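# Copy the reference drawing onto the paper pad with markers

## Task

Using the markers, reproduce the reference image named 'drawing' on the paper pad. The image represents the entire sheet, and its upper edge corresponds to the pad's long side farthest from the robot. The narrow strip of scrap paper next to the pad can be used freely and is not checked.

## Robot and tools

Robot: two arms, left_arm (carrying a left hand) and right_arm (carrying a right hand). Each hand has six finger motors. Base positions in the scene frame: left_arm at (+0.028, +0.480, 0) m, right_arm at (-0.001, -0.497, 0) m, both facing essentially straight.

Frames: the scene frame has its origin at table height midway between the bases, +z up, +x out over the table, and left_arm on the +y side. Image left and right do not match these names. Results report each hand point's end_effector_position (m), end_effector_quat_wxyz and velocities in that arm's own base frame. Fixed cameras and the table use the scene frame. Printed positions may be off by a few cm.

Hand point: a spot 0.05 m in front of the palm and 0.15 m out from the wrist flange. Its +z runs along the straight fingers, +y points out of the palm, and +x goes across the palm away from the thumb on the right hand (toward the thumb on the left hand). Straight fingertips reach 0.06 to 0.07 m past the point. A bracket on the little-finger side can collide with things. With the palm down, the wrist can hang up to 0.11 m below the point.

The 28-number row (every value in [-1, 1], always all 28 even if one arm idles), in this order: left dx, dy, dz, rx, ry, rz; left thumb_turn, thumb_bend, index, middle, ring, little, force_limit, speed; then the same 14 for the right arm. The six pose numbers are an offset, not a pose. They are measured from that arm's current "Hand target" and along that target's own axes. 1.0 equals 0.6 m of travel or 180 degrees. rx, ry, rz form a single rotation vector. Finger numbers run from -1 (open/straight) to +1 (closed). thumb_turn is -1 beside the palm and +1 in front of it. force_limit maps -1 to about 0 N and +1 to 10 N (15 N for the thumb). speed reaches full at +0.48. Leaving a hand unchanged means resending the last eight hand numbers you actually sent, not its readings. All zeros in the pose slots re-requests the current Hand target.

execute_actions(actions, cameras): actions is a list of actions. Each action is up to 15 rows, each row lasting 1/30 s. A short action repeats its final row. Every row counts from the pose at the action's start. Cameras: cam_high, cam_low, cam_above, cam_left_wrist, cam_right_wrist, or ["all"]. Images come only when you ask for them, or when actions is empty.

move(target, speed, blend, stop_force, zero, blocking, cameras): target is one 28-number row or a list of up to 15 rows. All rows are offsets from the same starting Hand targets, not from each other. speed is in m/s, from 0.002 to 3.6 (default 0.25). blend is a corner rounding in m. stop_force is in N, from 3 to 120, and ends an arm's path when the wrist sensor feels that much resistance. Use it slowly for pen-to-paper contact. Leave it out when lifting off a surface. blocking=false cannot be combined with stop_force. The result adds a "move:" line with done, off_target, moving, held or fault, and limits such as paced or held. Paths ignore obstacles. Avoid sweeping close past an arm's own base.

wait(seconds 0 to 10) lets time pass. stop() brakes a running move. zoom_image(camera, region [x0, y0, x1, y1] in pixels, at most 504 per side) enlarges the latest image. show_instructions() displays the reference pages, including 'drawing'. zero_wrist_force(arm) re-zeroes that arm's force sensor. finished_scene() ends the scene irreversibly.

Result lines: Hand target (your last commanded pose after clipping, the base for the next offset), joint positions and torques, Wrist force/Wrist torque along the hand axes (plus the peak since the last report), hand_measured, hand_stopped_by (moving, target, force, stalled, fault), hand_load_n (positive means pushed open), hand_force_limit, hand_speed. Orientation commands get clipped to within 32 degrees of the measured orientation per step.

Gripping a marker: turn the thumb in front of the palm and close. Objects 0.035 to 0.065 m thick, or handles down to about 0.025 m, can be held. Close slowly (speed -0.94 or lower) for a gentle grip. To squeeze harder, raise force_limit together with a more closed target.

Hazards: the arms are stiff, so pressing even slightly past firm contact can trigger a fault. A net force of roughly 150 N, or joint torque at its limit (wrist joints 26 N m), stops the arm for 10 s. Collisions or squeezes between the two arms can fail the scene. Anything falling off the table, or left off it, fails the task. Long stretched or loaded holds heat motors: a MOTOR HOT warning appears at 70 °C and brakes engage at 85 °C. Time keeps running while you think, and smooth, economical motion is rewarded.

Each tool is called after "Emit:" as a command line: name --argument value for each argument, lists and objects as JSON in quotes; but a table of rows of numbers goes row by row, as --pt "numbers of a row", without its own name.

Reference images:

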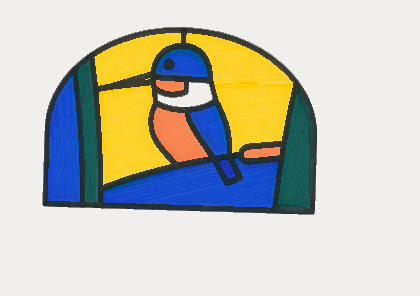

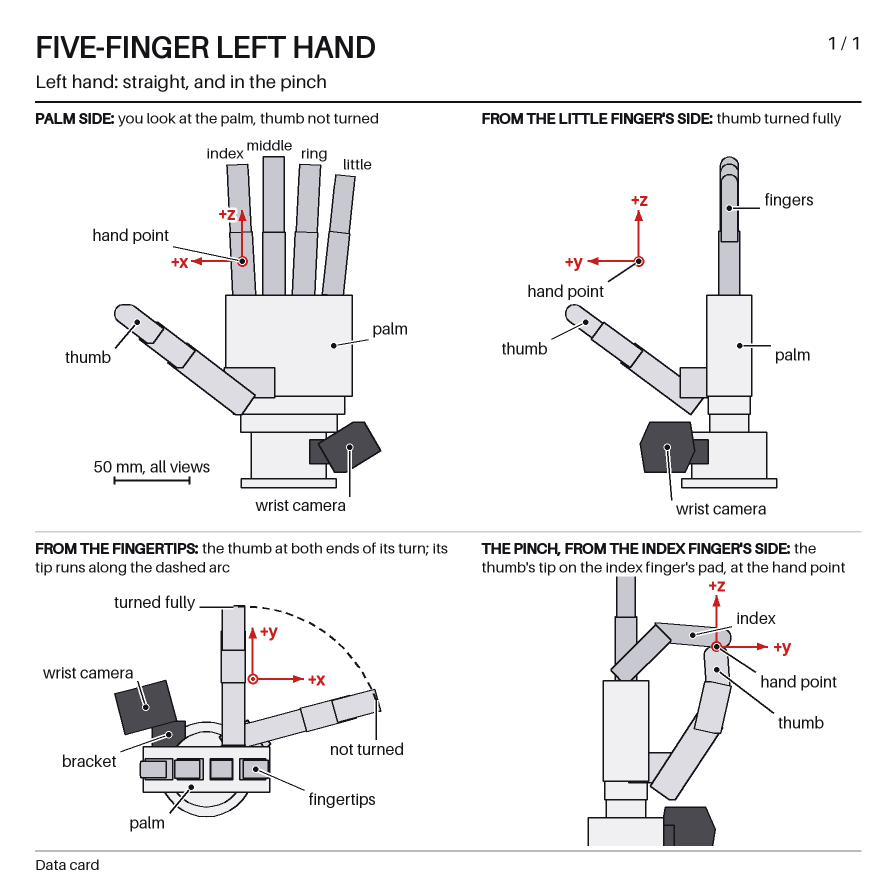

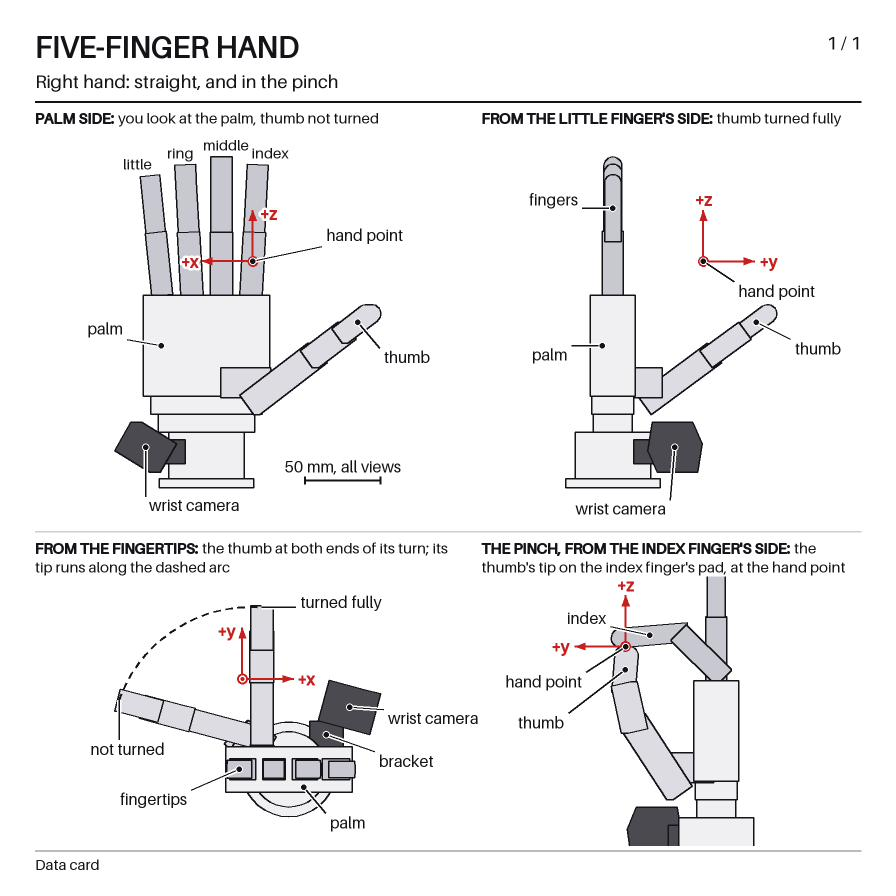

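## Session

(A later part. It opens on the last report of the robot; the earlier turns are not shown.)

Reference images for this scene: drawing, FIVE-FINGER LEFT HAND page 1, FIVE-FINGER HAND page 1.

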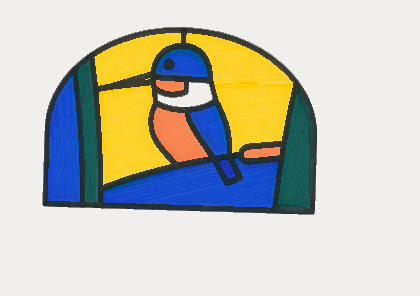

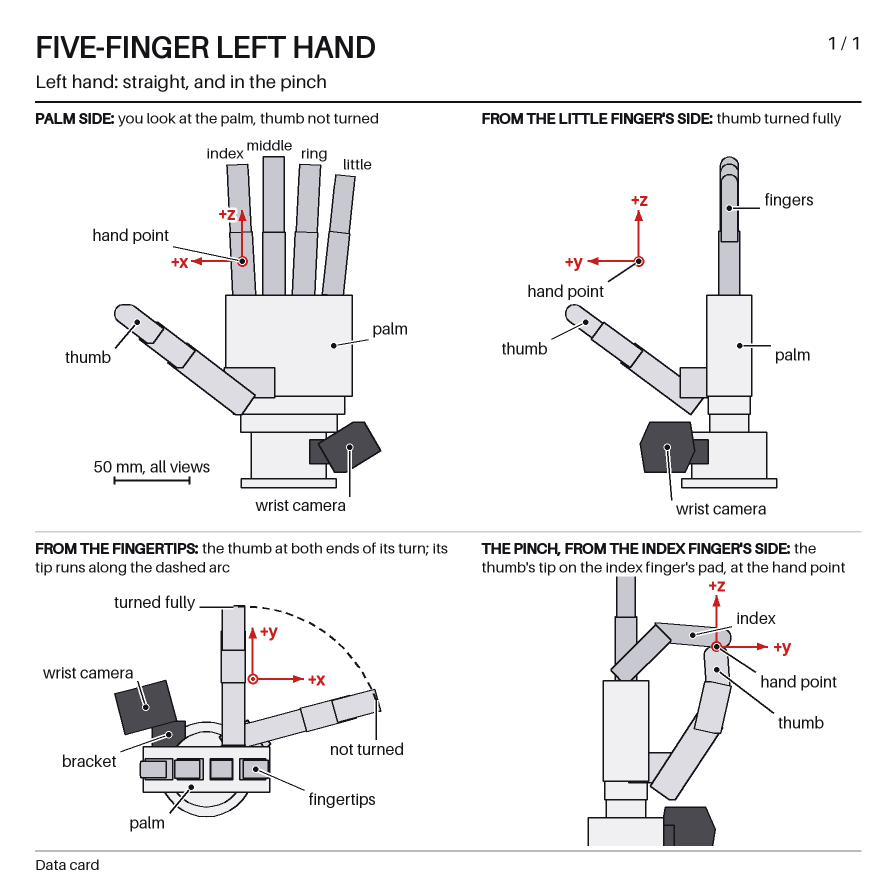

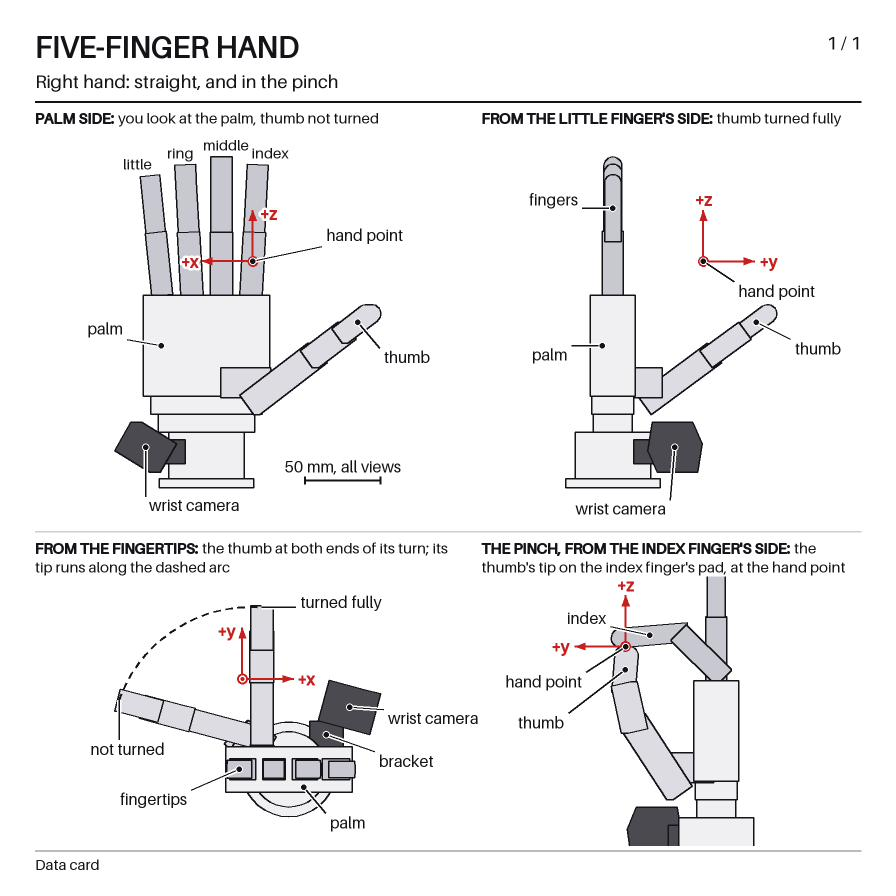

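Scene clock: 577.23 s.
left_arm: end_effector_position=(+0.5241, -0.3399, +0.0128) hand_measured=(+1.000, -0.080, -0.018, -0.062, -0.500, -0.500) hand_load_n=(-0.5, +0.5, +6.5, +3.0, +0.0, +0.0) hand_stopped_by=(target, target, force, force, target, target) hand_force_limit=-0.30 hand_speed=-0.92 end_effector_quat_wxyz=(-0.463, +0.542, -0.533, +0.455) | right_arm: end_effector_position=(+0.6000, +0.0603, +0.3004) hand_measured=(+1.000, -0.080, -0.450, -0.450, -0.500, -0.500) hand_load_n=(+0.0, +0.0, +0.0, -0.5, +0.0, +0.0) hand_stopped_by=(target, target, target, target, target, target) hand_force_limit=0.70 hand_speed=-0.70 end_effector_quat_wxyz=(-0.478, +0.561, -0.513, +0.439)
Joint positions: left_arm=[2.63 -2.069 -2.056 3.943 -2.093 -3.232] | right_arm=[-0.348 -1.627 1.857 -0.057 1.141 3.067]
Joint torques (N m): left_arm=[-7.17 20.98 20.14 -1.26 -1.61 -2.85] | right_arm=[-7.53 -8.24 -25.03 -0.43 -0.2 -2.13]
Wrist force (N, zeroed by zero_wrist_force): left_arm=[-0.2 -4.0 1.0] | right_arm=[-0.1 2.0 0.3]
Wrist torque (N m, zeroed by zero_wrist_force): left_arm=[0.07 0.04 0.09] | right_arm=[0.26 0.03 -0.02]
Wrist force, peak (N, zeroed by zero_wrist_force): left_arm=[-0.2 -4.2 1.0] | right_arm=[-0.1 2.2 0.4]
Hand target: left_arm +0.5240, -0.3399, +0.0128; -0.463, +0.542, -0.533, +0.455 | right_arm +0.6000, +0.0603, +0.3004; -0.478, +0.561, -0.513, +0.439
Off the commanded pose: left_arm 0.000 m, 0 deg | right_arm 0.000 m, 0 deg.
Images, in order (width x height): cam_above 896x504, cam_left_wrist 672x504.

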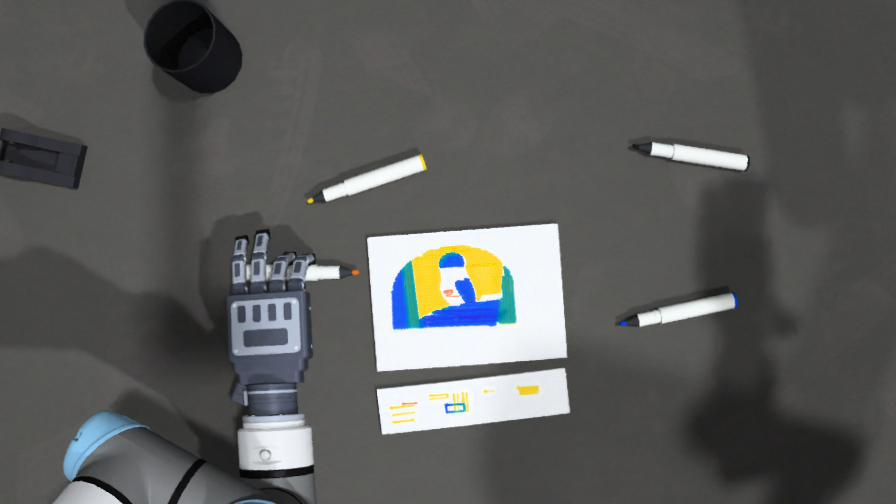

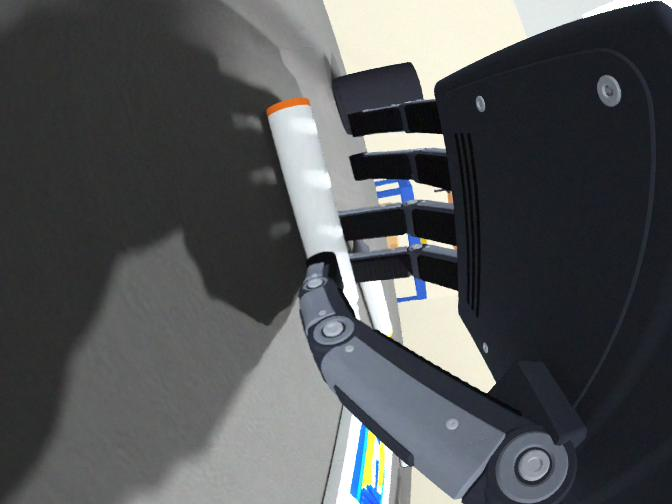

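Emit:
move --target '[0, -0.0823, -0.0130, 0, 0, 0, 1, -0.08, 0.3, 0.3, -0.5, -0.5, -0.3, -0.92, 0, 0, 0, 0, 0, 0, 1, -0.08, -0.45, -0.45, -0.5, -0.5, 0.7, -0.7]' --speed 0.05

Emit:
execute_actions --actions '[[[0,0,0,0,0,0,1,-0.08,0.3,0.35,-0.5,-0.5,-0.3,-0.94,0,0,0,0,0,0,1,-0.08,-0.45,-0.45,-0.5,-0.5,0.7,-0.7]],[[0,0,0,0,0,0,1,-0.08,0.4,0.35,-0.5,-0.5,0.7,-0.94,0,0,0,0,0,0,1,-0.08,-0.45,-0.45,-0.5,-0.5,0.7,-0.7]],[[0,0,0,0,0,0,1,-0.08,0.4,0.35,-0.5,-0.5,0.7,-0.94,0,0,0,0,0,0,1,-0.08,-0.45,-0.45,-0.5,-0.5,0.7,-0.7]]]' --cameras '["cam_left_wrist"]'

Scene clock: 578.93 s.
left_arm: end_effector_position=(+0.5241, -0.3399, +0.0628) hand_measured=(+1.000, -0.080, -0.018, -0.062, -0.500, -0.500) hand_load_n=(-1.0, +2.0, +5.5, +0.0, +0.0, +0.0) hand_stopped_by=(target, target, force, force, target, target) hand_force_limit=-0.30 hand_speed=-0.92 end_effector_quat_wxyz=(-0.464, +0.542, -0.533, +0.455) | right_arm: end_effector_position=(+0.6000, +0.0603, +0.3004) hand_measured=(+1.000, -0.080, -0.450, -0.450, -0.500, -0.500) hand_load_n=(+0.0, +0.0, +0.0, +0.0, +0.0, +0.0) hand_stopped_by=(target, target, target, target, target, target) hand_force_limit=0.70 hand_speed=-0.70 end_effector_quat_wxyz=(-0.478, +0.561, -0.513, +0.439)
Joint positions: left_arm=[2.63 -1.964 -2.031 3.814 -2.093 -3.232] | right_arm=[-0.348 -1.627 1.857 -0.057 1.141 3.067]
Joint torques (N m): left_arm=[-7.41 43.17 25.42 -1.52 -1.91 -0.75] | right_arm=[-6.98 -8.27 -25.94 -0.48 -0.22 -1.92]
Wrist force (N, zeroed by zero_wrist_force): left_arm=[-0.3 0.3 0.4] | right_arm=[-0.3 2.0 0.4]
Wrist torque (N m, zeroed by zero_wrist_force): left_arm=[0.02 0.06 0.06] | right_arm=[0.26 0.06 -0.03]
Wrist force, peak (N, zeroed by zero_wrist_force): left_arm=[-0.1 -4.2 1.1] | right_arm=[-0.1 2.1 0.4]
Hand target: left_arm +0.5241, -0.3399, +0.0628; -0.463, +0.542, -0.533, +0.455 | right_arm +0.6000, +0.0603, +0.3004; -0.478, +0.561, -0.513, +0.439
Off the commanded pose: left_arm 0.000 m, 0 deg | right_arm 0.000 m, 0 deg.
move: done

Scene clock: 580.63 s.
left_arm: end_effector_position=(+0.5241, -0.3399, +0.0628) hand_measured=(+1.000, -0.082, -0.010, -0.036, -0.500, -0.500) hand_load_n=(+0.0, +5.0, +9.0, +4.5, -0.5, +0.0) hand_stopped_by=(target, target, force, force, target, target) hand_force_limit=0.70 hand_speed=-0.94 end_effector_quat_wxyz=(-0.463, +0.542, -0.533, +0.455) | right_arm: end_effector_position=(+0.6000, +0.0603, +0.3004) hand_measured=(+1.000, -0.080, -0.450, -0.450, -0.500, -0.500) hand_load_n=(+0.0, +0.0, +0.0, +0.0, +0.0, +0.0) hand_stopped_by=(target, target, target, target, target, target) hand_force_limit=0.70 hand_speed=-0.70 end_effector_quat_wxyz=(-0.478, +0.561, -0.513, +0.439)
Joint positions: left_arm=[2.63 -1.964 -2.031 3.814 -2.093 -3.232] | right_arm=[-0.348 -1.627 1.857 -0.057 1.141 3.067]
Joint torques (N m): left_arm=[-4.99 44.11 25.84 -1.64 -1.6 -3.02] | right_arm=[-7.5 -8.54 -25.13 -0.49 -0.19 -2.06]
Wrist force (N, zeroed by zero_wrist_force): left_arm=[-0.1 -0.2 0.3] | right_arm=[-0.1 2.1 0.2]
Wrist torque (N m, zeroed by zero_wrist_force): left_arm=[-0.05 0.04 0.09] | right_arm=[0.28 0.04 -0.01]
Wrist force, peak (N, zeroed by zero_wrist_force): left_arm=[-0.3 0.1 0.6] | right_arm=[0.0 2.3 0.5]
Hand target: left_arm +0.5241, -0.3399, +0.0628; -0.463, +0.542, -0.533, +0.455 | right_arm +0.6000, +0.0603, +0.3004; -0.478, +0.561, -0.513, +0.439
Off the commanded pose: left_arm 0.000 m, 0 deg | right_arm 0.000 m, 0 deg.
Images, in order (width x height): cam_left_wrist 672x504.

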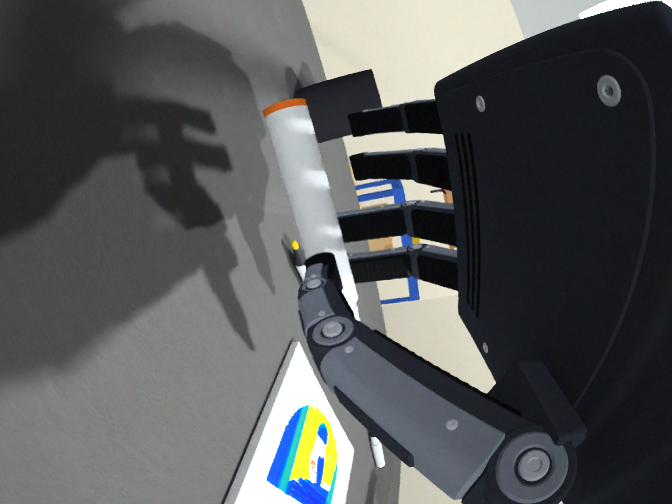

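Emit:
move --pt "0 -0.17614 -0.02789 0 0 0 1 -0.08 0.4 0.35 -0.5 -0.5 0.7 -0.94 0 0 0 0 0 0 1 -0.08 -0.45 -0.45 -0.5 -0.5 0.7 -0.7" --pt "0.26498 -0.1699 -0.0694 0.03926 -0.03927 0.49885 1 -0.08 0.4 0.35 -0.5 -0.5 0.7 -0.94 0 0 0 0 0 0 1 -0.08 -0.45 -0.45 -0.5 -0.5 0.7 -0.7" --pt "0.26498 -0.05467 -0.05115 0.03926 -0.03927 0.49885 1 -0.08 0.4 0.35 -0.5 -0.5 0.7 -0.94 0 0 0 0 0 0 1 -0.08 -0.45 -0.45 -0.5 -0.5 0.7 -0.7" --speed 0.3 --cameras '["cam_low", "cam_above"]'

Emit:
zoom_image --camera "cam_low" --region '[520, 150, 680, 300]'

Scene clock: 586.20 s.
left_arm: end_effector_position=(+0.5016, -0.4994, +0.0999) hand_measured=(+1.000, -0.082, -0.010, -0.036, -0.500, -0.500) hand_load_n=(+0.0, +4.5, +9.0, +4.5, +0.0, +0.0) hand_stopped_by=(target, target, force, force, target, target) hand_force_limit=0.70 hand_speed=-0.94 end_effector_quat_wxyz=(+0.707, -0.006, +0.707, +0.006) | right_arm: end_effector_position=(+0.6000, +0.0603, +0.3004) hand_measured=(+1.000, -0.080, -0.450, -0.450, -0.500, -0.500) hand_load_n=(-0.5, +0.0, +0.0, +0.0, +0.0, +0.0) hand_stopped_by=(target, target, target, target, target, target) hand_force_limit=0.70 hand_speed=-0.70 end_effector_quat_wxyz=(-0.478, +0.561, -0.513, +0.439)
Joint positions: left_arm=[2.209 -2.332 -1.468 3.8 -2.52 -1.57] | right_arm=[-0.348 -1.627 1.857 -0.057 1.141 3.067]
Joint torques (N m): left_arm=[6.25 36.24 4.72 3.38 1.1 3.09] | right_arm=[-6.54 -8.32 -25.25 -0.53 -0.1 -2.13]
Wrist force (N, zeroed by zero_wrist_force): left_arm=[-0.4 -1.2 0.9] | right_arm=[-0.1 2.0 0.4]
Wrist torque (N m, zeroed by zero_wrist_force): left_arm=[-0.09 0.22 0.19] | right_arm=[0.25 0.02 -0.01]
Wrist force, peak (N, zeroed by zero_wrist_force): left_arm=[-1.9 -1.4 0.8] | right_arm=[0.0 2.2 0.4]
Hand target: left_arm +0.5016, -0.4993, +0.0999; +0.707, -0.006, +0.707, +0.006 | right_arm +0.6000, +0.0603, +0.3004; -0.478, +0.561, -0.513, +0.439
Off the commanded pose: left_arm 0.000 m, 0 deg | right_arm 0.000 m, 0 deg.
move: done
Images, in order (width x height): cam_low 896x504, cam_above 896x504.

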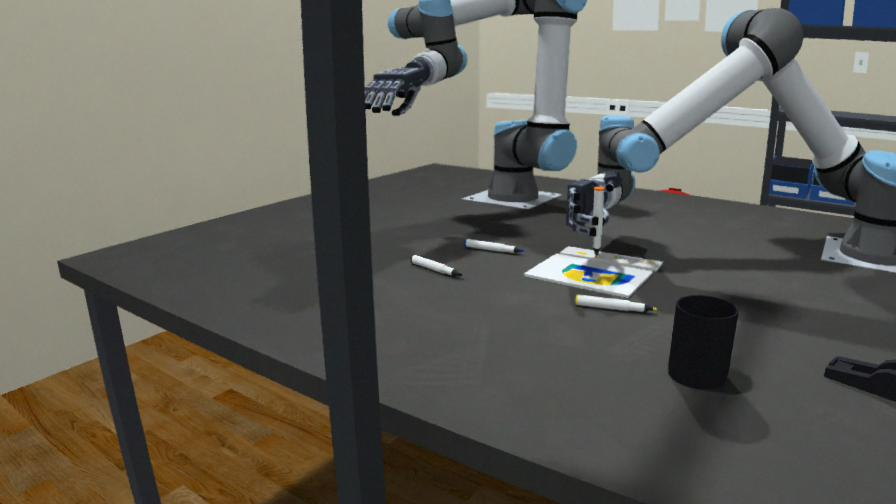

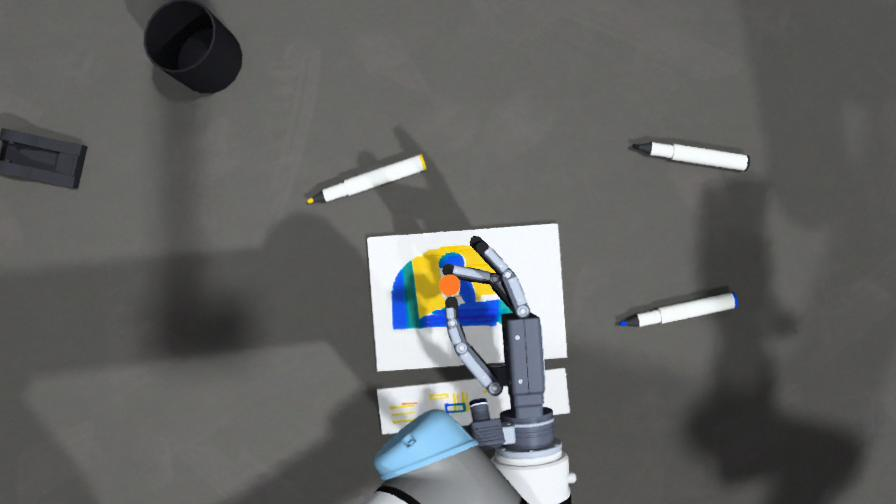

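Scaled by 3.150 from the camera's 896x504 image, which has a finer 1280x720 frame.

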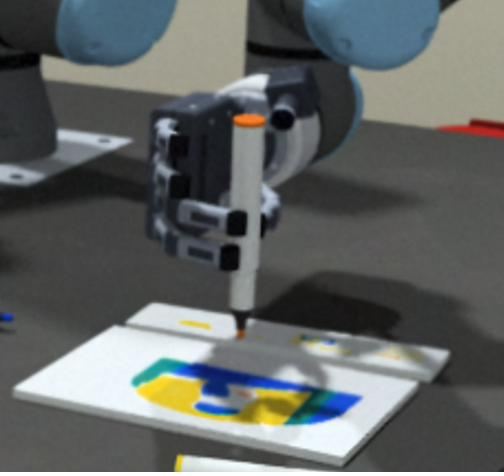

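Emit:
move --target '[0.0367, 0, 0, 0, 0, 0, 1, -0.08, 0.4, 0.35, -0.5, -0.5, 0.7, -0.94, 0, 0, 0, 0, 0, 0, 1, -0.08, -0.45, -0.45, -0.5, -0.5, 0.7, -0.7]' --speed 0.08 --stop_force 4

Emit:
zero_wrist_force --arm "left_arm"

Emit:
move --target '[0.0350, 0, 0, 0, 0, 0, 1, -0.08, 0.4, 0.35, -0.5, -0.5, 0.7, -0.94, 0, 0, 0, 0, 0, 0, 1, -0.08, -0.45, -0.45, -0.5, -0.5, 0.7, -0.7]' --speed 0.004 --stop_force 3

Scene clock: 587.83 s.
left_arm: end_effector_position=(+0.5016, -0.4993, +0.0778) hand_measured=(+1.000, -0.082, -0.010, -0.036, -0.500, -0.500) hand_load_n=(+0.0, +5.0, +9.0, +4.5, +0.0, +0.0) hand_stopped_by=(target, target, force, force, target, target) hand_force_limit=0.70 hand_speed=-0.94 end_effector_quat_wxyz=(+0.707, -0.006, +0.707, +0.006) | right_arm: end_effector_position=(+0.6000, +0.0603, +0.3004) hand_measured=(+1.000, -0.080, -0.450, -0.450, -0.500, -0.500) hand_load_n=(+0.0, +0.0, -0.5, +0.0, +0.0, +0.0) hand_stopped_by=(target, target, target, target, target, target) hand_force_limit=0.70 hand_speed=-0.70 end_effector_quat_wxyz=(-0.478, +0.561, -0.513, +0.439)
Joint positions: left_arm=[2.209 -2.364 -1.476 3.84 -2.52 -1.57] | right_arm=[-0.348 -1.627 1.857 -0.057 1.141 3.067]
Joint torques (N m): left_arm=[6.16 37.89 3.28 3.37 1.14 3.29] | right_arm=[-6.33 -8.53 -24.84 -0.69 -0.06 -2]
Wrist force (N, zeroed by zero_wrist_force): left_arm=[-0.3 -1.2 0.7] | right_arm=[0.1 1.9 0.2]
Wrist torque (N m, zeroed by zero_wrist_force): left_arm=[-0.09 0.20 0.19] | right_arm=[0.25 0.00 0.00]
Wrist force, peak (N, zeroed by zero_wrist_force): left_arm=[-0.3 -1.5 1.0] | right_arm=[-0.1 2.2 0.3]
Hand target: left_arm +0.5016, -0.4993, +0.0778; +0.707, -0.006, +0.707, +0.006 | right_arm +0.6000, +0.0603, +0.3004; -0.478, +0.561, -0.513, +0.439
Off the commanded pose: left_arm 0.000 m, 0 deg | right_arm 0.000 m, 0 deg.
move: done

Wrist force sensor zeroed.

Scene clock: 592.80 s.
left_arm: end_effector_position=(+0.5016, -0.4993, +0.0629) hand_measured=(+1.000, -0.082, -0.010, -0.036, -0.500, -0.500) hand_load_n=(-0.5, +5.0, +9.0, +5.0, +0.0, -0.5) hand_stopped_by=(target, target, force, force, target, target) hand_force_limit=0.70 hand_speed=-0.94 end_effector_quat_wxyz=(+0.707, -0.006, +0.707, +0.006) | right_arm: end_effector_position=(+0.6000, +0.0603, +0.3004) hand_measured=(+1.000, -0.080, -0.450, -0.450, -0.500, -0.500) hand_load_n=(+0.0, +0.0, +0.0, +0.0, +0.0, +0.0) hand_stopped_by=(target, target, target, target, target, target) hand_force_limit=0.70 hand_speed=-0.70 end_effector_quat_wxyz=(-0.478, +0.561, -0.513, +0.439)
Joint positions: left_arm=[2.209 -2.387 -1.479 3.867 -2.52 -1.57] | right_arm=[-0.348 -1.627 1.857 -0.057 1.141 3.067]
Joint torques (N m): left_arm=[4.49 58.06 10.06 -1.98 0.42 1.4] | right_arm=[-6.15 -8.59 -25.05 -0.71 0.1 -2.08]
Wrist force (N, zeroed by zero_wrist_force): left_arm=[-3.5 -0.1 0.1] | right_arm=[-0.1 1.9 0.6]
Wrist torque (N m, zeroed by zero_wrist_force): left_arm=[0.02 0.01 -0.01] | right_arm=[0.24 0.02 -0.02]
Wrist force, peak (N, zeroed by zero_wrist_force): left_arm=[-4.7 -0.1 0.4] | right_arm=[0.1 2.3 0.2]
Hand target: left_arm +0.5017, -0.4993, +0.0629; +0.707, -0.006, +0.707, +0.006 (not the last commanded pose) | right_arm +0.6000, +0.0603, +0.3004; -0.478, +0.561, -0.513, +0.439
Off the commanded pose: left_arm 0.006 m, 0 deg | right_arm 0.000 m, 0 deg.
move: contact (left_arm)

Emit:
move --pt "-0.0004 0 0 0 0 0 1 -0.08 0.4 0.35 -0.5 -0.5 0.7 -0.94 0 0 0 0 0 0 1 -0.08 -0.45 -0.45 -0.5 -0.5 0.7 -0.7" --pt "-0.0004 0.00833 0 0 0 0 1 -0.08 0.4 0.35 -0.5 -0.5 0.7 -0.94 0 0 0 0 0 0 1 -0.08 -0.45 -0.45 -0.5 -0.5 0.7 -0.7" --speed 0.06

Emit:
move --pt "-0.008 0 0 0 0 0 1 -0.08 0.4 0.35 -0.5 -0.5 0.7 -0.94 0 0 0 0 0 0 1 -0.08 -0.45 -0.45 -0.5 -0.5 0.7 -0.7" --pt "-0.012 0.0 -0.15 0 0 0 1 -0.08 0.4 0.35 -0.5 -0.5 0.7 -0.94 0 0 0 0 0 0 1 -0.08 -0.45 -0.45 -0.5 -0.5 0.7 -0.7" --speed 0.2 --cameras '["cam_above", "cam_left_wrist"]'

Emit:
zoom_image --camera "cam_above" --region '[410, 235, 510, 335]'

Scene clock: 594.23 s.
left_arm: end_effector_position=(+0.5016, -0.4944, +0.0631) hand_measured=(+1.000, -0.082, -0.010, -0.036, -0.500, -0.500) hand_load_n=(+0.0, +4.5, +9.0, +4.5, +0.0, +0.0) hand_stopped_by=(target, target, force, force, target, target) hand_force_limit=0.70 hand_speed=-0.94 end_effector_quat_wxyz=(+0.707, -0.006, +0.707, +0.006) | right_arm: end_effector_position=(+0.6000, +0.0603, +0.3004) hand_measured=(+1.000, -0.080, -0.450, -0.450, -0.500, -0.500) hand_load_n=(+0.0, +0.0, +0.0, +0.0, +0.0, +0.0) hand_stopped_by=(target, target, target, target, target, target) hand_force_limit=0.70 hand_speed=-0.70 end_effector_quat_wxyz=(-0.478, +0.561, -0.513, +0.439)
Joint positions: left_arm=[2.214 -2.379 -1.496 3.875 -2.516 -1.57] | right_arm=[-0.348 -1.627 1.857 -0.057 1.141 3.067]
Joint torques (N m): left_arm=[5.81 60.48 0.81 3.49 0.57 -0.93] | right_arm=[-6.45 -8.47 -24.6 -0.73 0.07 -2.08]
Wrist force (N, zeroed by zero_wrist_force): left_arm=[-1.4 -0.4 -0.2] | right_arm=[-0.2 2.1 0.1]
Wrist torque (N m, zeroed by zero_wrist_force): left_arm=[0.04 0.03 -0.04] | right_arm=[0.28 0.05 -0.02]
Wrist force, peak (N, zeroed by zero_wrist_force): left_arm=[-3.7 -0.2 0.3] | right_arm=[0.0 2.2 0.4]
Hand target: left_arm +0.5016, -0.4943, +0.0631; +0.707, -0.006, +0.707, +0.006 | right_arm +0.6000, +0.0603, +0.3004; -0.478, +0.561, -0.513, +0.439
Off the commanded pose: left_arm 0.000 m, 0 deg | right_arm 0.000 m, 0 deg.
move: done

Scene clock: 595.77 s.
left_arm: end_effector_position=(+0.4117, -0.4959, +0.0703) hand_measured=(+1.000, -0.082, -0.010, -0.036, -0.500, -0.500) hand_load_n=(+0.0, +5.0, +9.0, +4.5, +0.0, +0.0) hand_stopped_by=(target, target, force, force, target, target) hand_force_limit=0.70 hand_speed=-0.94 end_effector_quat_wxyz=(+0.707, -0.006, +0.707, +0.006) | right_arm: end_effector_position=(+0.6000, +0.0603, +0.3004) hand_measured=(+1.000, -0.080, -0.450, -0.450, -0.500, -0.500) hand_load_n=(+0.0, +0.5, +0.0, +0.0, +0.0, +0.0) hand_stopped_by=(target, target, target, target, target, target) hand_force_limit=0.70 hand_speed=-0.70 end_effector_quat_wxyz=(-0.478, +0.561, -0.513, +0.439)
Joint positions: left_arm=[2.084 -2.315 -1.602 3.917 -2.646 -1.57] | right_arm=[-0.348 -1.627 1.857 -0.057 1.141 3.067]
Joint torques (N m): left_arm=[-6.73 59.53 2.84 3.23 -1.63 3.27] | right_arm=[-5.52 -8.11 -24.64 -0.67 0.13 -1.97]
Wrist force (N, zeroed by zero_wrist_force): left_arm=[-0.3 0.5 0.0] | right_arm=[0.0 2.1 0.3]
Wrist torque (N m, zeroed by zero_wrist_force): left_arm=[0.09 0.06 -0.01] | right_arm=[0.28 0.02 -0.01]
Wrist force, peak (N, zeroed by zero_wrist_force): left_arm=[-1.5 -0.6 -0.1] | right_arm=[0.0 2.3 0.1]
Hand target: left_arm +0.4116, -0.4959, +0.0703; +0.707, -0.006, +0.707, +0.006 | right_arm +0.6000, +0.0603, +0.3004; -0.478, +0.561, -0.513, +0.439
Off the commanded pose: left_arm 0.000 m, 0 deg | right_arm 0.000 m, 0 deg.
move: done
Images, in order (width x height): cam_above 896x504, cam_left_wrist 672x504.

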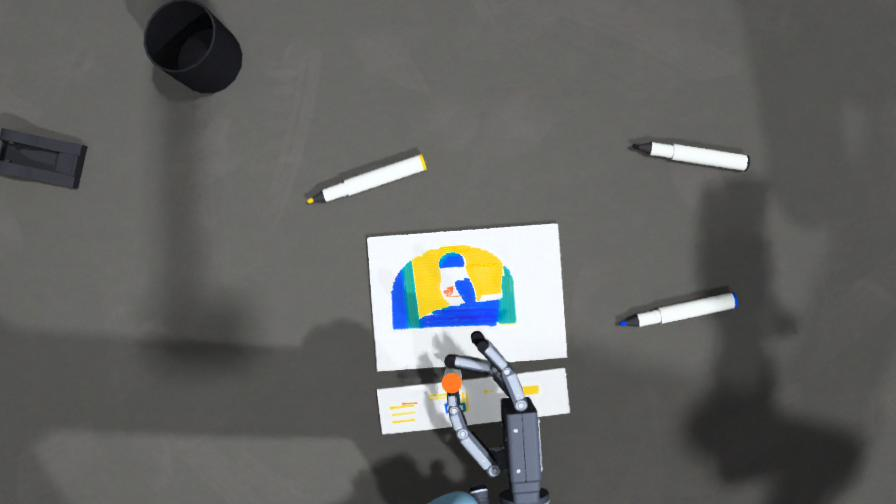

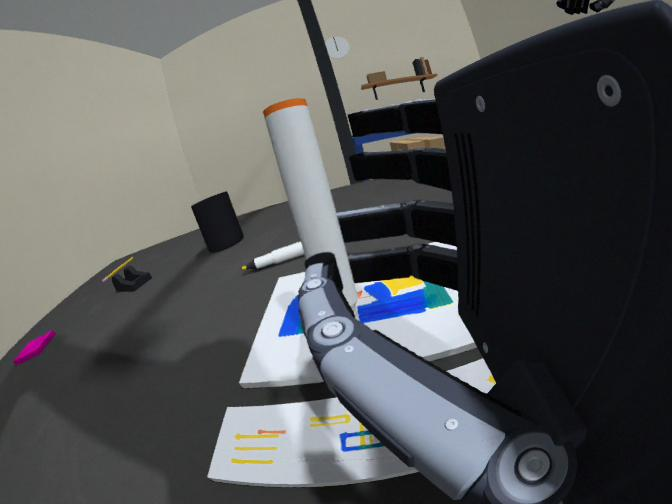

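Scaled by 5.040 from the camera's 896x504 image, which has a finer 1280x720 frame.

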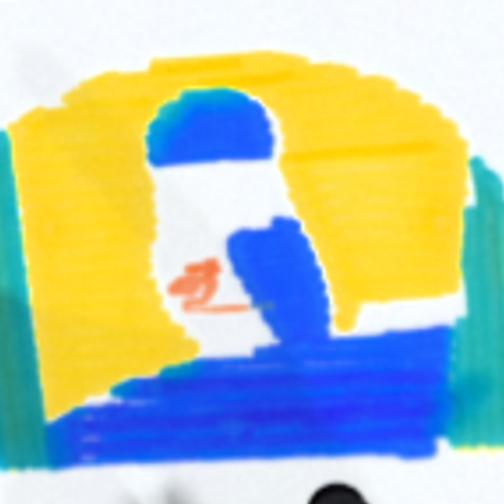

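Emit:
zoom_image --camera "cam_above" --region '[435, 270, 475, 310]'

Scaled by 12.600 from the camera's 896x504 image, which has a finer 1280x720 frame.

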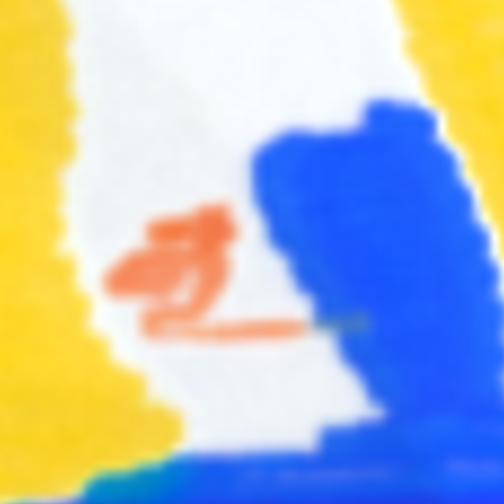

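Emit:
move --pt "0.004 0.00967 0.16367 0 0 0 1 -0.08 0.4 0.35 -0.5 -0.5 0.7 -0.94 0 0 0 0 0 0 1 -0.08 -0.45 -0.45 -0.5 -0.5 0.7 -0.7" --pt "0.0120 0.00967 0.16367 0 0 0 1 -0.08 0.4 0.35 -0.5 -0.5 0.7 -0.94 0 0 0 0 0 0 1 -0.08 -0.45 -0.45 -0.5 -0.5 0.7 -0.7" --pt "0.0120 0.0055 0.16367 0 0 0 1 -0.08 0.4 0.35 -0.5 -0.5 0.7 -0.94 0 0 0 0 0 0 1 -0.08 -0.45 -0.45 -0.5 -0.5 0.7 -0.7" --pt "0.0120 -0.005 0.16117 0 0 0 1 -0.08 0.4 0.35 -0.5 -0.5 0.7 -0.94 0 0 0 0 0 0 1 -0.08 -0.45 -0.45 -0.5 -0.5 0.7 -0.7" --pt "0.0120 0.01083 0.16117 0 0 0 1 -0.08 0.4 0.35 -0.5 -0.5 0.7 -0.94 0 0 0 0 0 0 1 -0.08 -0.45 -0.45 -0.5 -0.5 0.7 -0.7" --pt "0.0120 0.01183 0.1585 0 0 0 1 -0.08 0.4 0.35 -0.5 -0.5 0.7 -0.94 0 0 0 0 0 0 1 -0.08 -0.45 -0.45 -0.5 -0.5 0.7 -0.7" --pt "0.0120 -0.0140 0.1585 0 0 0 1 -0.08 0.4 0.35 -0.5 -0.5 0.7 -0.94 0 0 0 0 0 0 1 -0.08 -0.45 -0.45 -0.5 -0.5 0.7 -0.7" --pt "0.0120 -0.01467 0.15567 0 0 0 1 -0.08 0.4 0.35 -0.5 -0.5 0.7 -0.94 0 0 0 0 0 0 1 -0.08 -0.45 -0.45 -0.5 -0.5 0.7 -0.7" --pt "0.0120 0.01233 0.15567 0 0 0 1 -0.08 0.4 0.35 -0.5 -0.5 0.7 -0.94 0 0 0 0 0 0 1 -0.08 -0.45 -0.45 -0.5 -0.5 0.7 -0.7" --pt "0.0120 0.01267 0.15283 0 0 0 1 -0.08 0.4 0.35 -0.5 -0.5 0.7 -0.94 0 0 0 0 0 0 1 -0.08 -0.45 -0.45 -0.5 -0.5 0.7 -0.7" --pt "0.0120 -0.01533 0.15283 0 0 0 1 -0.08 0.4 0.35 -0.5 -0.5 0.7 -0.94 0 0 0 0 0 0 1 -0.08 -0.45 -0.45 -0.5 -0.5 0.7 -0.7" --pt "0.004 -0.01533 0.15283 0 0 0 1 -0.08 0.4 0.35 -0.5 -0.5 0.7 -0.94 0 0 0 0 0 0 1 -0.08 -0.45 -0.45 -0.5 -0.5 0.7 -0.7" --speed 0.08

Scene clock: 602.87 s.
left_arm: end_effector_position=(+0.5034, -0.5035, +0.0678) hand_measured=(+1.000, -0.082, -0.010, -0.036, -0.500, -0.500) hand_load_n=(-0.5, +4.5, +9.0, +4.0, +0.0, +0.0) hand_stopped_by=(target, target, force, force, target, target) hand_force_limit=0.70 hand_speed=-0.94 end_effector_quat_wxyz=(+0.707, -0.006, +0.707, +0.006) | right_arm: end_effector_position=(+0.6000, +0.0603, +0.3004) hand_measured=(+1.000, -0.080, -0.450, -0.450, -0.500, -0.500) hand_load_n=(+0.0, +0.5, -0.5, +0.0, +0.0, -0.5) hand_stopped_by=(target, target, target, target, target, target) hand_force_limit=0.70 hand_speed=-0.70 end_effector_quat_wxyz=(-0.478, +0.561, -0.513, +0.439)
Joint positions: left_arm=[2.208 -2.388 -1.461 3.85 -2.522 -1.57] | right_arm=[-0.348 -1.627 1.857 -0.057 1.141 3.067]
Joint torques (N m): left_arm=[-7.16 61.51 27.91 -1.78 -1.36 -2.77] | right_arm=[-5.31 -8.31 -24.55 -0.85 0.1 -2.05]
Wrist force (N, zeroed by zero_wrist_force): left_arm=[0.1 -0.2 0.1] | right_arm=[-0.3 1.9 0.3]
Wrist torque (N m, zeroed by zero_wrist_force): left_arm=[-0.03 -0.02 0.07] | right_arm=[0.24 0.05 -0.03]
Wrist force, peak (N, zeroed by zero_wrist_force): left_arm=[-2.4 -1.3 0.5] | right_arm=[-0.1 2.3 0.3]
Hand target: left_arm +0.5034, -0.5035, +0.0679; +0.707, -0.006, +0.707, +0.006 | right_arm +0.6000, +0.0603, +0.3004; -0.478, +0.561, -0.513, +0.439
Off the commanded pose: left_arm 0.000 m, 0 deg | right_arm 0.000 m, 0 deg.
move: done

Emit:
move --pt "0.0080 -0.0005 -0.00283 0 0 0 1 -0.08 0.4 0.35 -0.5 -0.5 0.7 -0.94 0 0 0 0 0 0 1 -0.08 -0.45 -0.45 -0.5 -0.5 0.7 -0.7" --pt "0.0080 0.02833 -0.00283 0 0 0 1 -0.08 0.4 0.35 -0.5 -0.5 0.7 -0.94 0 0 0 0 0 0 1 -0.08 -0.45 -0.45 -0.5 -0.5 0.7 -0.7" --pt "0.0080 0.02767 -0.00567 0 0 0 1 -0.08 0.4 0.35 -0.5 -0.5 0.7 -0.94 0 0 0 0 0 0 1 -0.08 -0.45 -0.45 -0.5 -0.5 0.7 -0.7" --pt "0.0080 -0.00167 -0.00567 0 0 0 1 -0.08 0.4 0.35 -0.5 -0.5 0.7 -0.94 0 0 0 0 0 0 1 -0.08 -0.45 -0.45 -0.5 -0.5 0.7 -0.7" --pt "0.0080 -0.0030 -0.0085 0 0 0 1 -0.08 0.4 0.35 -0.5 -0.5 0.7 -0.94 0 0 0 0 0 0 1 -0.08 -0.45 -0.45 -0.5 -0.5 0.7 -0.7" --pt "0.0080 0.0270 -0.0085 0 0 0 1 -0.08 0.4 0.35 -0.5 -0.5 0.7 -0.94 0 0 0 0 0 0 1 -0.08 -0.45 -0.45 -0.5 -0.5 0.7 -0.7" --pt "0.0080 0.02617 -0.01133 0 0 0 1 -0.08 0.4 0.35 -0.5 -0.5 0.7 -0.94 0 0 0 0 0 0 1 -0.08 -0.45 -0.45 -0.5 -0.5 0.7 -0.7" --pt "0.0080 -0.00433 -0.01133 0 0 0 1 -0.08 0.4 0.35 -0.5 -0.5 0.7 -0.94 0 0 0 0 0 0 1 -0.08 -0.45 -0.45 -0.5 -0.5 0.7 -0.7" --pt "0.0080 -0.00567 -0.01417 0 0 0 1 -0.08 0.4 0.35 -0.5 -0.5 0.7 -0.94 0 0 0 0 0 0 1 -0.08 -0.45 -0.45 -0.5 -0.5 0.7 -0.7" --pt "0.0080 0.02517 -0.01417 0 0 0 1 -0.08 0.4 0.35 -0.5 -0.5 0.7 -0.94 0 0 0 0 0 0 1 -0.08 -0.45 -0.45 -0.5 -0.5 0.7 -0.7" --pt "0.0080 0.0235 -0.0170 0 0 0 1 -0.08 0.4 0.35 -0.5 -0.5 0.7 -0.94 0 0 0 0 0 0 1 -0.08 -0.45 -0.45 -0.5 -0.5 0.7 -0.7" --pt "0.0080 -0.0070 -0.0170 0 0 0 1 -0.08 0.4 0.35 -0.5 -0.5 0.7 -0.94 0 0 0 0 0 0 1 -0.08 -0.45 -0.45 -0.5 -0.5 0.7 -0.7" --pt "0 -0.0070 -0.0170 0 0 0 1 -0.08 0.4 0.35 -0.5 -0.5 0.7 -0.94 0 0 0 0 0 0 1 -0.08 -0.45 -0.45 -0.5 -0.5 0.7 -0.7" --speed 0.08

Scene clock: 608.80 s.
left_arm: end_effector_position=(+0.4933, -0.5079, +0.0678) hand_measured=(+1.000, -0.082, -0.010, -0.036, -0.500, -0.500) hand_load_n=(+0.0, +5.0, +9.0, +4.0, +0.0, +0.0) hand_stopped_by=(target, target, force, force, target, target) hand_force_limit=0.70 hand_speed=-0.94 end_effector_quat_wxyz=(+0.707, -0.006, +0.707, +0.006) | right_arm: end_effector_position=(+0.6000, +0.0603, +0.3004) hand_measured=(+1.000, -0.080, -0.450, -0.450, -0.500, -0.500) hand_load_n=(+0.0, +0.0, +0.0, +0.0, +0.0, +0.0) hand_stopped_by=(target, target, target, target, target, target) hand_force_limit=0.70 hand_speed=-0.70 end_effector_quat_wxyz=(-0.478, +0.561, -0.513, +0.439)
Joint positions: left_arm=[2.19 -2.388 -1.462 3.85 -2.54 -1.57] | right_arm=[-0.348 -1.627 1.857 -0.057 1.141 3.067]
Joint torques (N m): left_arm=[-8.49 62.11 26.27 -1.61 -1.62 -2.92] | right_arm=[-5.53 -8.33 -24.63 -1 0.32 -1.97]
Wrist force (N, zeroed by zero_wrist_force): left_arm=[-0.2 0.1 -0.2] | right_arm=[-0.1 1.9 0.3]
Wrist torque (N m, zeroed by zero_wrist_force): left_arm=[0.02 0.04 0.07] | right_arm=[0.25 0.03 -0.02]
Wrist force, peak (N, zeroed by zero_wrist_force): left_arm=[-2.3 -1.0 0.1] | right_arm=[-0.1 2.3 0.5]
Hand target: left_arm +0.4933, -0.5079, +0.0679; +0.707, -0.006, +0.707, +0.006 | right_arm +0.6000, +0.0603, +0.3004; -0.478, +0.561, -0.513, +0.439
Off the commanded pose: left_arm 0.000 m, 0 deg | right_arm 0.000 m, 0 deg.
move: done

Emit:
move --pt "0.0080 -0.00167 -0.00283 0 0 0 1 -0.08 0.4 0.35 -0.5 -0.5 0.7 -0.94 0 0 0 0 0 0 1 -0.08 -0.45 -0.45 -0.5 -0.5 0.7 -0.7" --pt "0.0080 0.0290 -0.00283 0 0 0 1 -0.08 0.4 0.35 -0.5 -0.5 0.7 -0.94 0 0 0 0 0 0 1 -0.08 -0.45 -0.45 -0.5 -0.5 0.7 -0.7" --pt "0.0080 0.02717 -0.00567 0 0 0 1 -0.08 0.4 0.35 -0.5 -0.5 0.7 -0.94 0 0 0 0 0 0 1 -0.08 -0.45 -0.45 -0.5 -0.5 0.7 -0.7" --pt "0.0080 -0.00333 -0.00567 0 0 0 1 -0.08 0.4 0.35 -0.5 -0.5 0.7 -0.94 0 0 0 0 0 0 1 -0.08 -0.45 -0.45 -0.5 -0.5 0.7 -0.7" --pt "0.0080 -0.0050 -0.0085 0 0 0 1 -0.08 0.4 0.35 -0.5 -0.5 0.7 -0.94 0 0 0 0 0 0 1 -0.08 -0.45 -0.45 -0.5 -0.5 0.7 -0.7" --pt "0.0080 0.0245 -0.0085 0 0 0 1 -0.08 0.4 0.35 -0.5 -0.5 0.7 -0.94 0 0 0 0 0 0 1 -0.08 -0.45 -0.45 -0.5 -0.5 0.7 -0.7" --pt "0.0080 0.02183 -0.01133 0 0 0 1 -0.08 0.4 0.35 -0.5 -0.5 0.7 -0.94 0 0 0 0 0 0 1 -0.08 -0.45 -0.45 -0.5 -0.5 0.7 -0.7" --pt "0.0080 -0.00633 -0.01133 0 0 0 1 -0.08 0.4 0.35 -0.5 -0.5 0.7 -0.94 0 0 0 0 0 0 1 -0.08 -0.45 -0.45 -0.5 -0.5 0.7 -0.7" --pt "0.0080 -0.0075 -0.01383 0 0 0 1 -0.08 0.4 0.35 -0.5 -0.5 0.7 -0.94 0 0 0 0 0 0 1 -0.08 -0.45 -0.45 -0.5 -0.5 0.7 -0.7" --pt "0.0080 0.0190 -0.01383 0 0 0 1 -0.08 0.4 0.35 -0.5 -0.5 0.7 -0.94 0 0 0 0 0 0 1 -0.08 -0.45 -0.45 -0.5 -0.5 0.7 -0.7" --pt "0.0080 0.01533 -0.01633 0 0 0 1 -0.08 0.4 0.35 -0.5 -0.5 0.7 -0.94 0 0 0 0 0 0 1 -0.08 -0.45 -0.45 -0.5 -0.5 0.7 -0.7" --pt "0.0080 0.00825 -0.01633 0 0 0 1 -0.08 0.4 0.35 -0.5 -0.5 0.7 -0.94 0 0 0 0 0 0 1 -0.08 -0.45 -0.45 -0.5 -0.5 0.7 -0.7" --pt "0 0.00825 -0.01633 0 0 0 1 -0.08 0.4 0.35 -0.5 -0.5 0.7 -0.94 0 0 0 0 0 0 1 -0.08 -0.45 -0.45 -0.5 -0.5 0.7 -0.7" --speed 0.08

Emit:
move --target '[-0.005,0,-0.13,0,0,0,1,-0.08,0.4,0.35,-0.5,-0.5,0.7,-0.94,0,0,0,0,0,0,1,-0.08,-0.45,-0.45,-0.5,-0.5,0.7,-0.7]' --speed 0.2 --cameras '["cam_above"]'

Emit:
zoom_image --camera "cam_above" --region '[425, 250, 515, 320]'

Scene clock: 614.60 s.
left_arm: end_effector_position=(+0.4834, -0.5031, +0.0678) hand_measured=(+1.000, -0.082, -0.010, -0.036, -0.500, -0.500) hand_load_n=(+0.0, +4.5, +9.0, +4.0, +0.0, +0.0) hand_stopped_by=(target, target, force, force, target, target) hand_force_limit=0.70 hand_speed=-0.94 end_effector_quat_wxyz=(+0.707, -0.006, +0.707, +0.007) | right_arm: end_effector_position=(+0.6000, +0.0603, +0.3004) hand_measured=(+1.000, -0.080, -0.450, -0.450, -0.500, -0.500) hand_load_n=(+0.0, +0.0, +0.0, +0.0, +0.0, -0.5) hand_stopped_by=(target, target, target, target, target, target) hand_force_limit=0.70 hand_speed=-0.70 end_effector_quat_wxyz=(-0.478, +0.561, -0.513, +0.439)
Joint positions: left_arm=[2.181 -2.373 -1.492 3.865 -2.549 -1.57] | right_arm=[-0.348 -1.627 1.857 -0.057 1.141 3.067]
Joint torques (N m): left_arm=[-8.85 59.92 27.85 -1.46 -1.67 0.07] | right_arm=[-5.02 -7.75 -24.35 -1.01 0.46 -1.9]
Wrist force (N, zeroed by zero_wrist_force): left_arm=[-0.3 -0.1 -0.1] | right_arm=[-0.1 2.0 0.3]
Wrist torque (N m, zeroed by zero_wrist_force): left_arm=[-0.01 0.06 0.04] | right_arm=[0.27 0.02 -0.01]
Wrist force, peak (N, zeroed by zero_wrist_force): left_arm=[-2.0 -1.0 0.3] | right_arm=[-0.3 2.3 0.4]
Hand target: left_arm +0.4834, -0.5031, +0.0679; +0.707, -0.006, +0.707, +0.006 | right_arm +0.6000, +0.0603, +0.3004; -0.478, +0.561, -0.513, +0.439
Off the commanded pose: left_arm 0.000 m, 0 deg | right_arm 0.000 m, 0 deg.
move: done

Scene clock: 615.53 s.
left_arm: end_effector_position=(+0.4055, -0.5044, +0.0709) hand_measured=(+1.000, -0.082, -0.010, -0.036, -0.500, -0.500) hand_load_n=(-0.5, +4.5, +9.0, +4.0, +0.0, +0.0) hand_stopped_by=(target, target, force, force, target, target) hand_force_limit=0.70 hand_speed=-0.94 end_effector_quat_wxyz=(+0.707, -0.006, +0.707, +0.006) | right_arm: end_effector_position=(+0.6000, +0.0603, +0.3004) hand_measured=(+1.000, -0.080, -0.450, -0.450, -0.500, -0.500) hand_load_n=(+0.0, +0.0, +0.0, +0.0, +0.0, +0.0) hand_stopped_by=(target, target, target, target, target, target) hand_force_limit=0.70 hand_speed=-0.70 end_effector_quat_wxyz=(-0.478, +0.561, -0.513, +0.439)
Joint positions: left_arm=[2.067 -2.325 -1.578 3.904 -2.663 -1.57] | right_arm=[-0.348 -1.627 1.857 -0.057 1.141 3.067]
Joint torques (N m): left_arm=[-7.06 58.69 1.71 3.32 -1.56 3.27] | right_arm=[-4.55 -8.76 -23.82 -1.01 0.37 -1.98]
Wrist force (N, zeroed by zero_wrist_force): left_arm=[-0.3 0.0 -0.1] | right_arm=[-0.3 2.0 0.3]
Wrist torque (N m, zeroed by zero_wrist_force): left_arm=[0.03 0.06 0.01] | right_arm=[0.26 0.05 -0.03]
Wrist force, peak (N, zeroed by zero_wrist_force): left_arm=[0.0 0.0 -1.4] | right_arm=[0.0 2.2 0.3]
Hand target: left_arm +0.4054, -0.5044, +0.0709; +0.707, -0.006, +0.707, +0.006 | right_arm +0.6000, +0.0603, +0.3004; -0.478, +0.561, -0.513, +0.439
Off the commanded pose: left_arm 0.000 m, 0 deg | right_arm 0.000 m, 0 deg.
move: done
Images, in order (width x height): cam_above 896x504.

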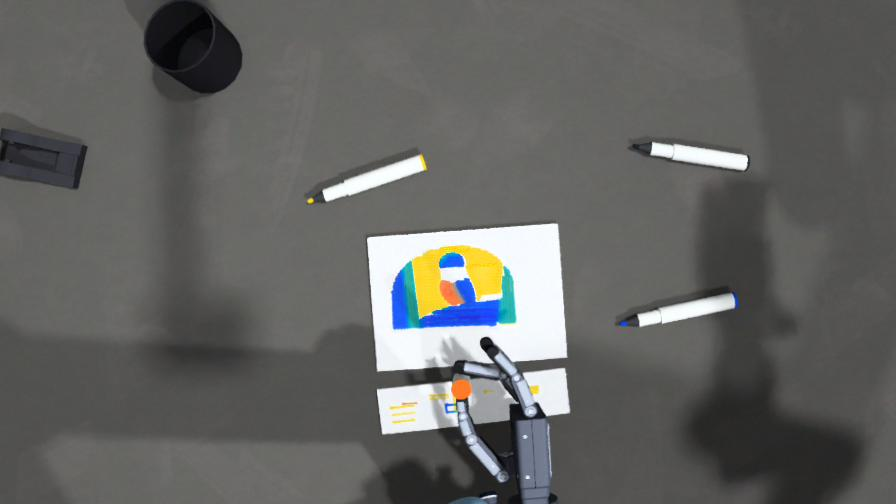

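Scaled by 5.600 from the camera's 896x504 image, which has a finer 1280x720 frame.

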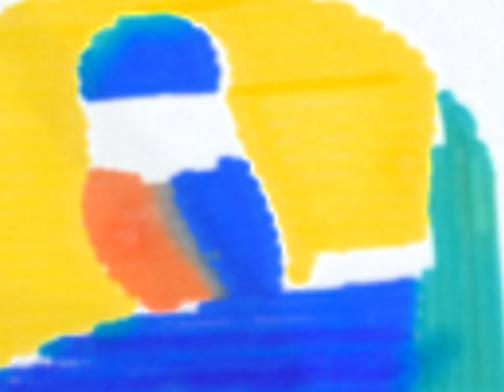

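Emit:
zoom_image --camera "cam_above" --region '[435, 270, 475, 310]'

Scaled by 12.600 from the camera's 896x504 image, which has a finer 1280x720 frame.

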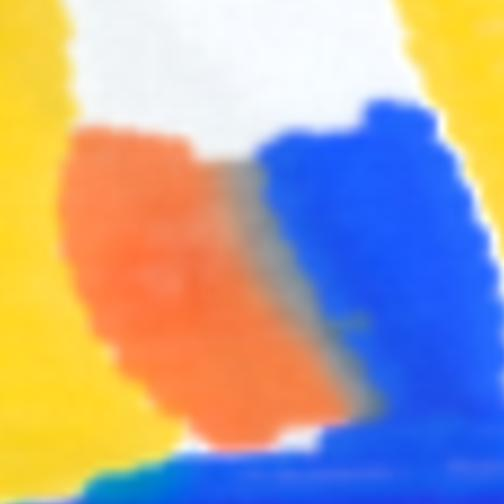

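Emit:
move --pt "0.0134 0 0 0 0 0 1 -0.08 0.4 0.35 -0.5 -0.5 0.7 -0.94 0 0 0 0 0 0 1 -0.08 -0.45 -0.45 -0.5 -0.5 0.7 -0.7" --pt "0.0134 -0.025 0 0 0 0 1 -0.08 0.4 0.35 -0.5 -0.5 0.7 -0.94 0 0 0 0 0 0 1 -0.08 -0.45 -0.45 -0.5 -0.5 0.7 -0.7" --pt "0.0134 0 0 0 0 0 1 -0.08 0.4 0.35 -0.5 -0.5 0.7 -0.94 0 0 0 0 0 0 1 -0.08 -0.45 -0.45 -0.5 -0.5 0.7 -0.7" --pt "0.005 0 0 0 0 0 1 -0.08 0.4 0.35 -0.5 -0.5 0.7 -0.94 0 0 0 0 0 0 1 -0.08 -0.45 -0.45 -0.5 -0.5 0.7 -0.7" --pt "0.005 0.02217 0.1935 0 0 0 1 -0.08 0.4 0.35 -0.5 -0.5 0.7 -0.94 0 0 0 0 0 0 1 -0.08 -0.45 -0.45 -0.5 -0.5 0.7 -0.7" --pt "0.0130 0.02217 0.1935 0 0 0 1 -0.08 0.4 0.35 -0.5 -0.5 0.7 -0.94 0 0 0 0 0 0 1 -0.08 -0.45 -0.45 -0.5 -0.5 0.7 -0.7" --pt "0.0130 0.00017 0.1935 0 0 0 1 -0.08 0.4 0.35 -0.5 -0.5 0.7 -0.94 0 0 0 0 0 0 1 -0.08 -0.45 -0.45 -0.5 -0.5 0.7 -0.7" --pt "0.0130 0.00017 0.19083 0 0 0 1 -0.08 0.4 0.35 -0.5 -0.5 0.7 -0.94 0 0 0 0 0 0 1 -0.08 -0.45 -0.45 -0.5 -0.5 0.7 -0.7" --pt "0.0130 0.02217 0.19083 0 0 0 1 -0.08 0.4 0.35 -0.5 -0.5 0.7 -0.94 0 0 0 0 0 0 1 -0.08 -0.45 -0.45 -0.5 -0.5 0.7 -0.7" --pt "0.0130 0.02217 0.18833 0 0 0 1 -0.08 0.4 0.35 -0.5 -0.5 0.7 -0.94 0 0 0 0 0 0 1 -0.08 -0.45 -0.45 -0.5 -0.5 0.7 -0.7" --pt "0.0130 0.00017 0.18833 0 0 0 1 -0.08 0.4 0.35 -0.5 -0.5 0.7 -0.94 0 0 0 0 0 0 1 -0.08 -0.45 -0.45 -0.5 -0.5 0.7 -0.7" --pt "0.0130 0.0045 0.1865 0 0 0 1 -0.08 0.4 0.35 -0.5 -0.5 0.7 -0.94 0 0 0 0 0 0 1 -0.08 -0.45 -0.45 -0.5 -0.5 0.7 -0.7" --pt "0.0130 0.0215 0.1865 0 0 0 1 -0.08 0.4 0.35 -0.5 -0.5 0.7 -0.94 0 0 0 0 0 0 1 -0.08 -0.45 -0.45 -0.5 -0.5 0.7 -0.7" --pt "0.005 0.0215 0.1865 0 0 0 1 -0.08 0.4 0.35 -0.5 -0.5 0.7 -0.94 0 0 0 0 0 0 1 -0.08 -0.45 -0.45 -0.5 -0.5 0.7 -0.7" --speed '[0.05,0.08,0.08,0.1,0.2,0.06,0.08,0.08,0.08,0.08,0.08,0.08,0.08,0.1]'

Scene clock: 624.37 s.
left_arm: end_effector_position=(+0.5170, -0.4895, +0.0678) hand_measured=(+1.000, -0.082, -0.010, -0.036, -0.500, -0.500) hand_load_n=(+0.0, +4.5, +9.0, +4.0, +0.0, +0.0) hand_stopped_by=(target, target, force, force, target, target) hand_force_limit=0.70 hand_speed=-0.94 end_effector_quat_wxyz=(+0.707, -0.006, +0.707, +0.007) | right_arm: end_effector_position=(+0.6000, +0.0603, +0.3004) hand_measured=(+1.000, -0.080, -0.450, -0.450, -0.500, -0.500) hand_load_n=(+0.0, +0.0, +0.0, +0.0, +0.0, +0.0) hand_stopped_by=(target, target, target, target, target, target) hand_force_limit=0.70 hand_speed=-0.70 end_effector_quat_wxyz=(-0.478, +0.561, -0.513, +0.439)
Joint positions: left_arm=[2.239 -2.376 -1.487 3.863 -2.49 -1.57] | right_arm=[-0.348 -1.627 1.857 -0.057 1.141 3.067]
Joint torques (N m): left_arm=[7.14 61.25 27.19 -1.55 1.26 3.19] | right_arm=[-3.63 -8.77 -24.05 -1.12 0.65 -1.99]
Wrist force (N, zeroed by zero_wrist_force): left_arm=[0.1 0.0 0.0] | right_arm=[0.0 2.1 0.3]
Wrist torque (N m, zeroed by zero_wrist_force): left_arm=[0.01 -0.04 0.11] | right_arm=[0.28 0.02 -0.01]
Wrist force, peak (N, zeroed by zero_wrist_force): left_arm=[-3.0 -0.1 1.3] | right_arm=[-0.1 2.3 0.2]
Hand target: left_arm +0.5171, -0.4896, +0.0679; +0.707, -0.006, +0.707, +0.006 | right_arm +0.6000, +0.0603, +0.3004; -0.478, +0.561, -0.513, +0.439
Off the commanded pose: left_arm 0.000 m, 0 deg | right_arm 0.000 m, 0 deg.
move: done


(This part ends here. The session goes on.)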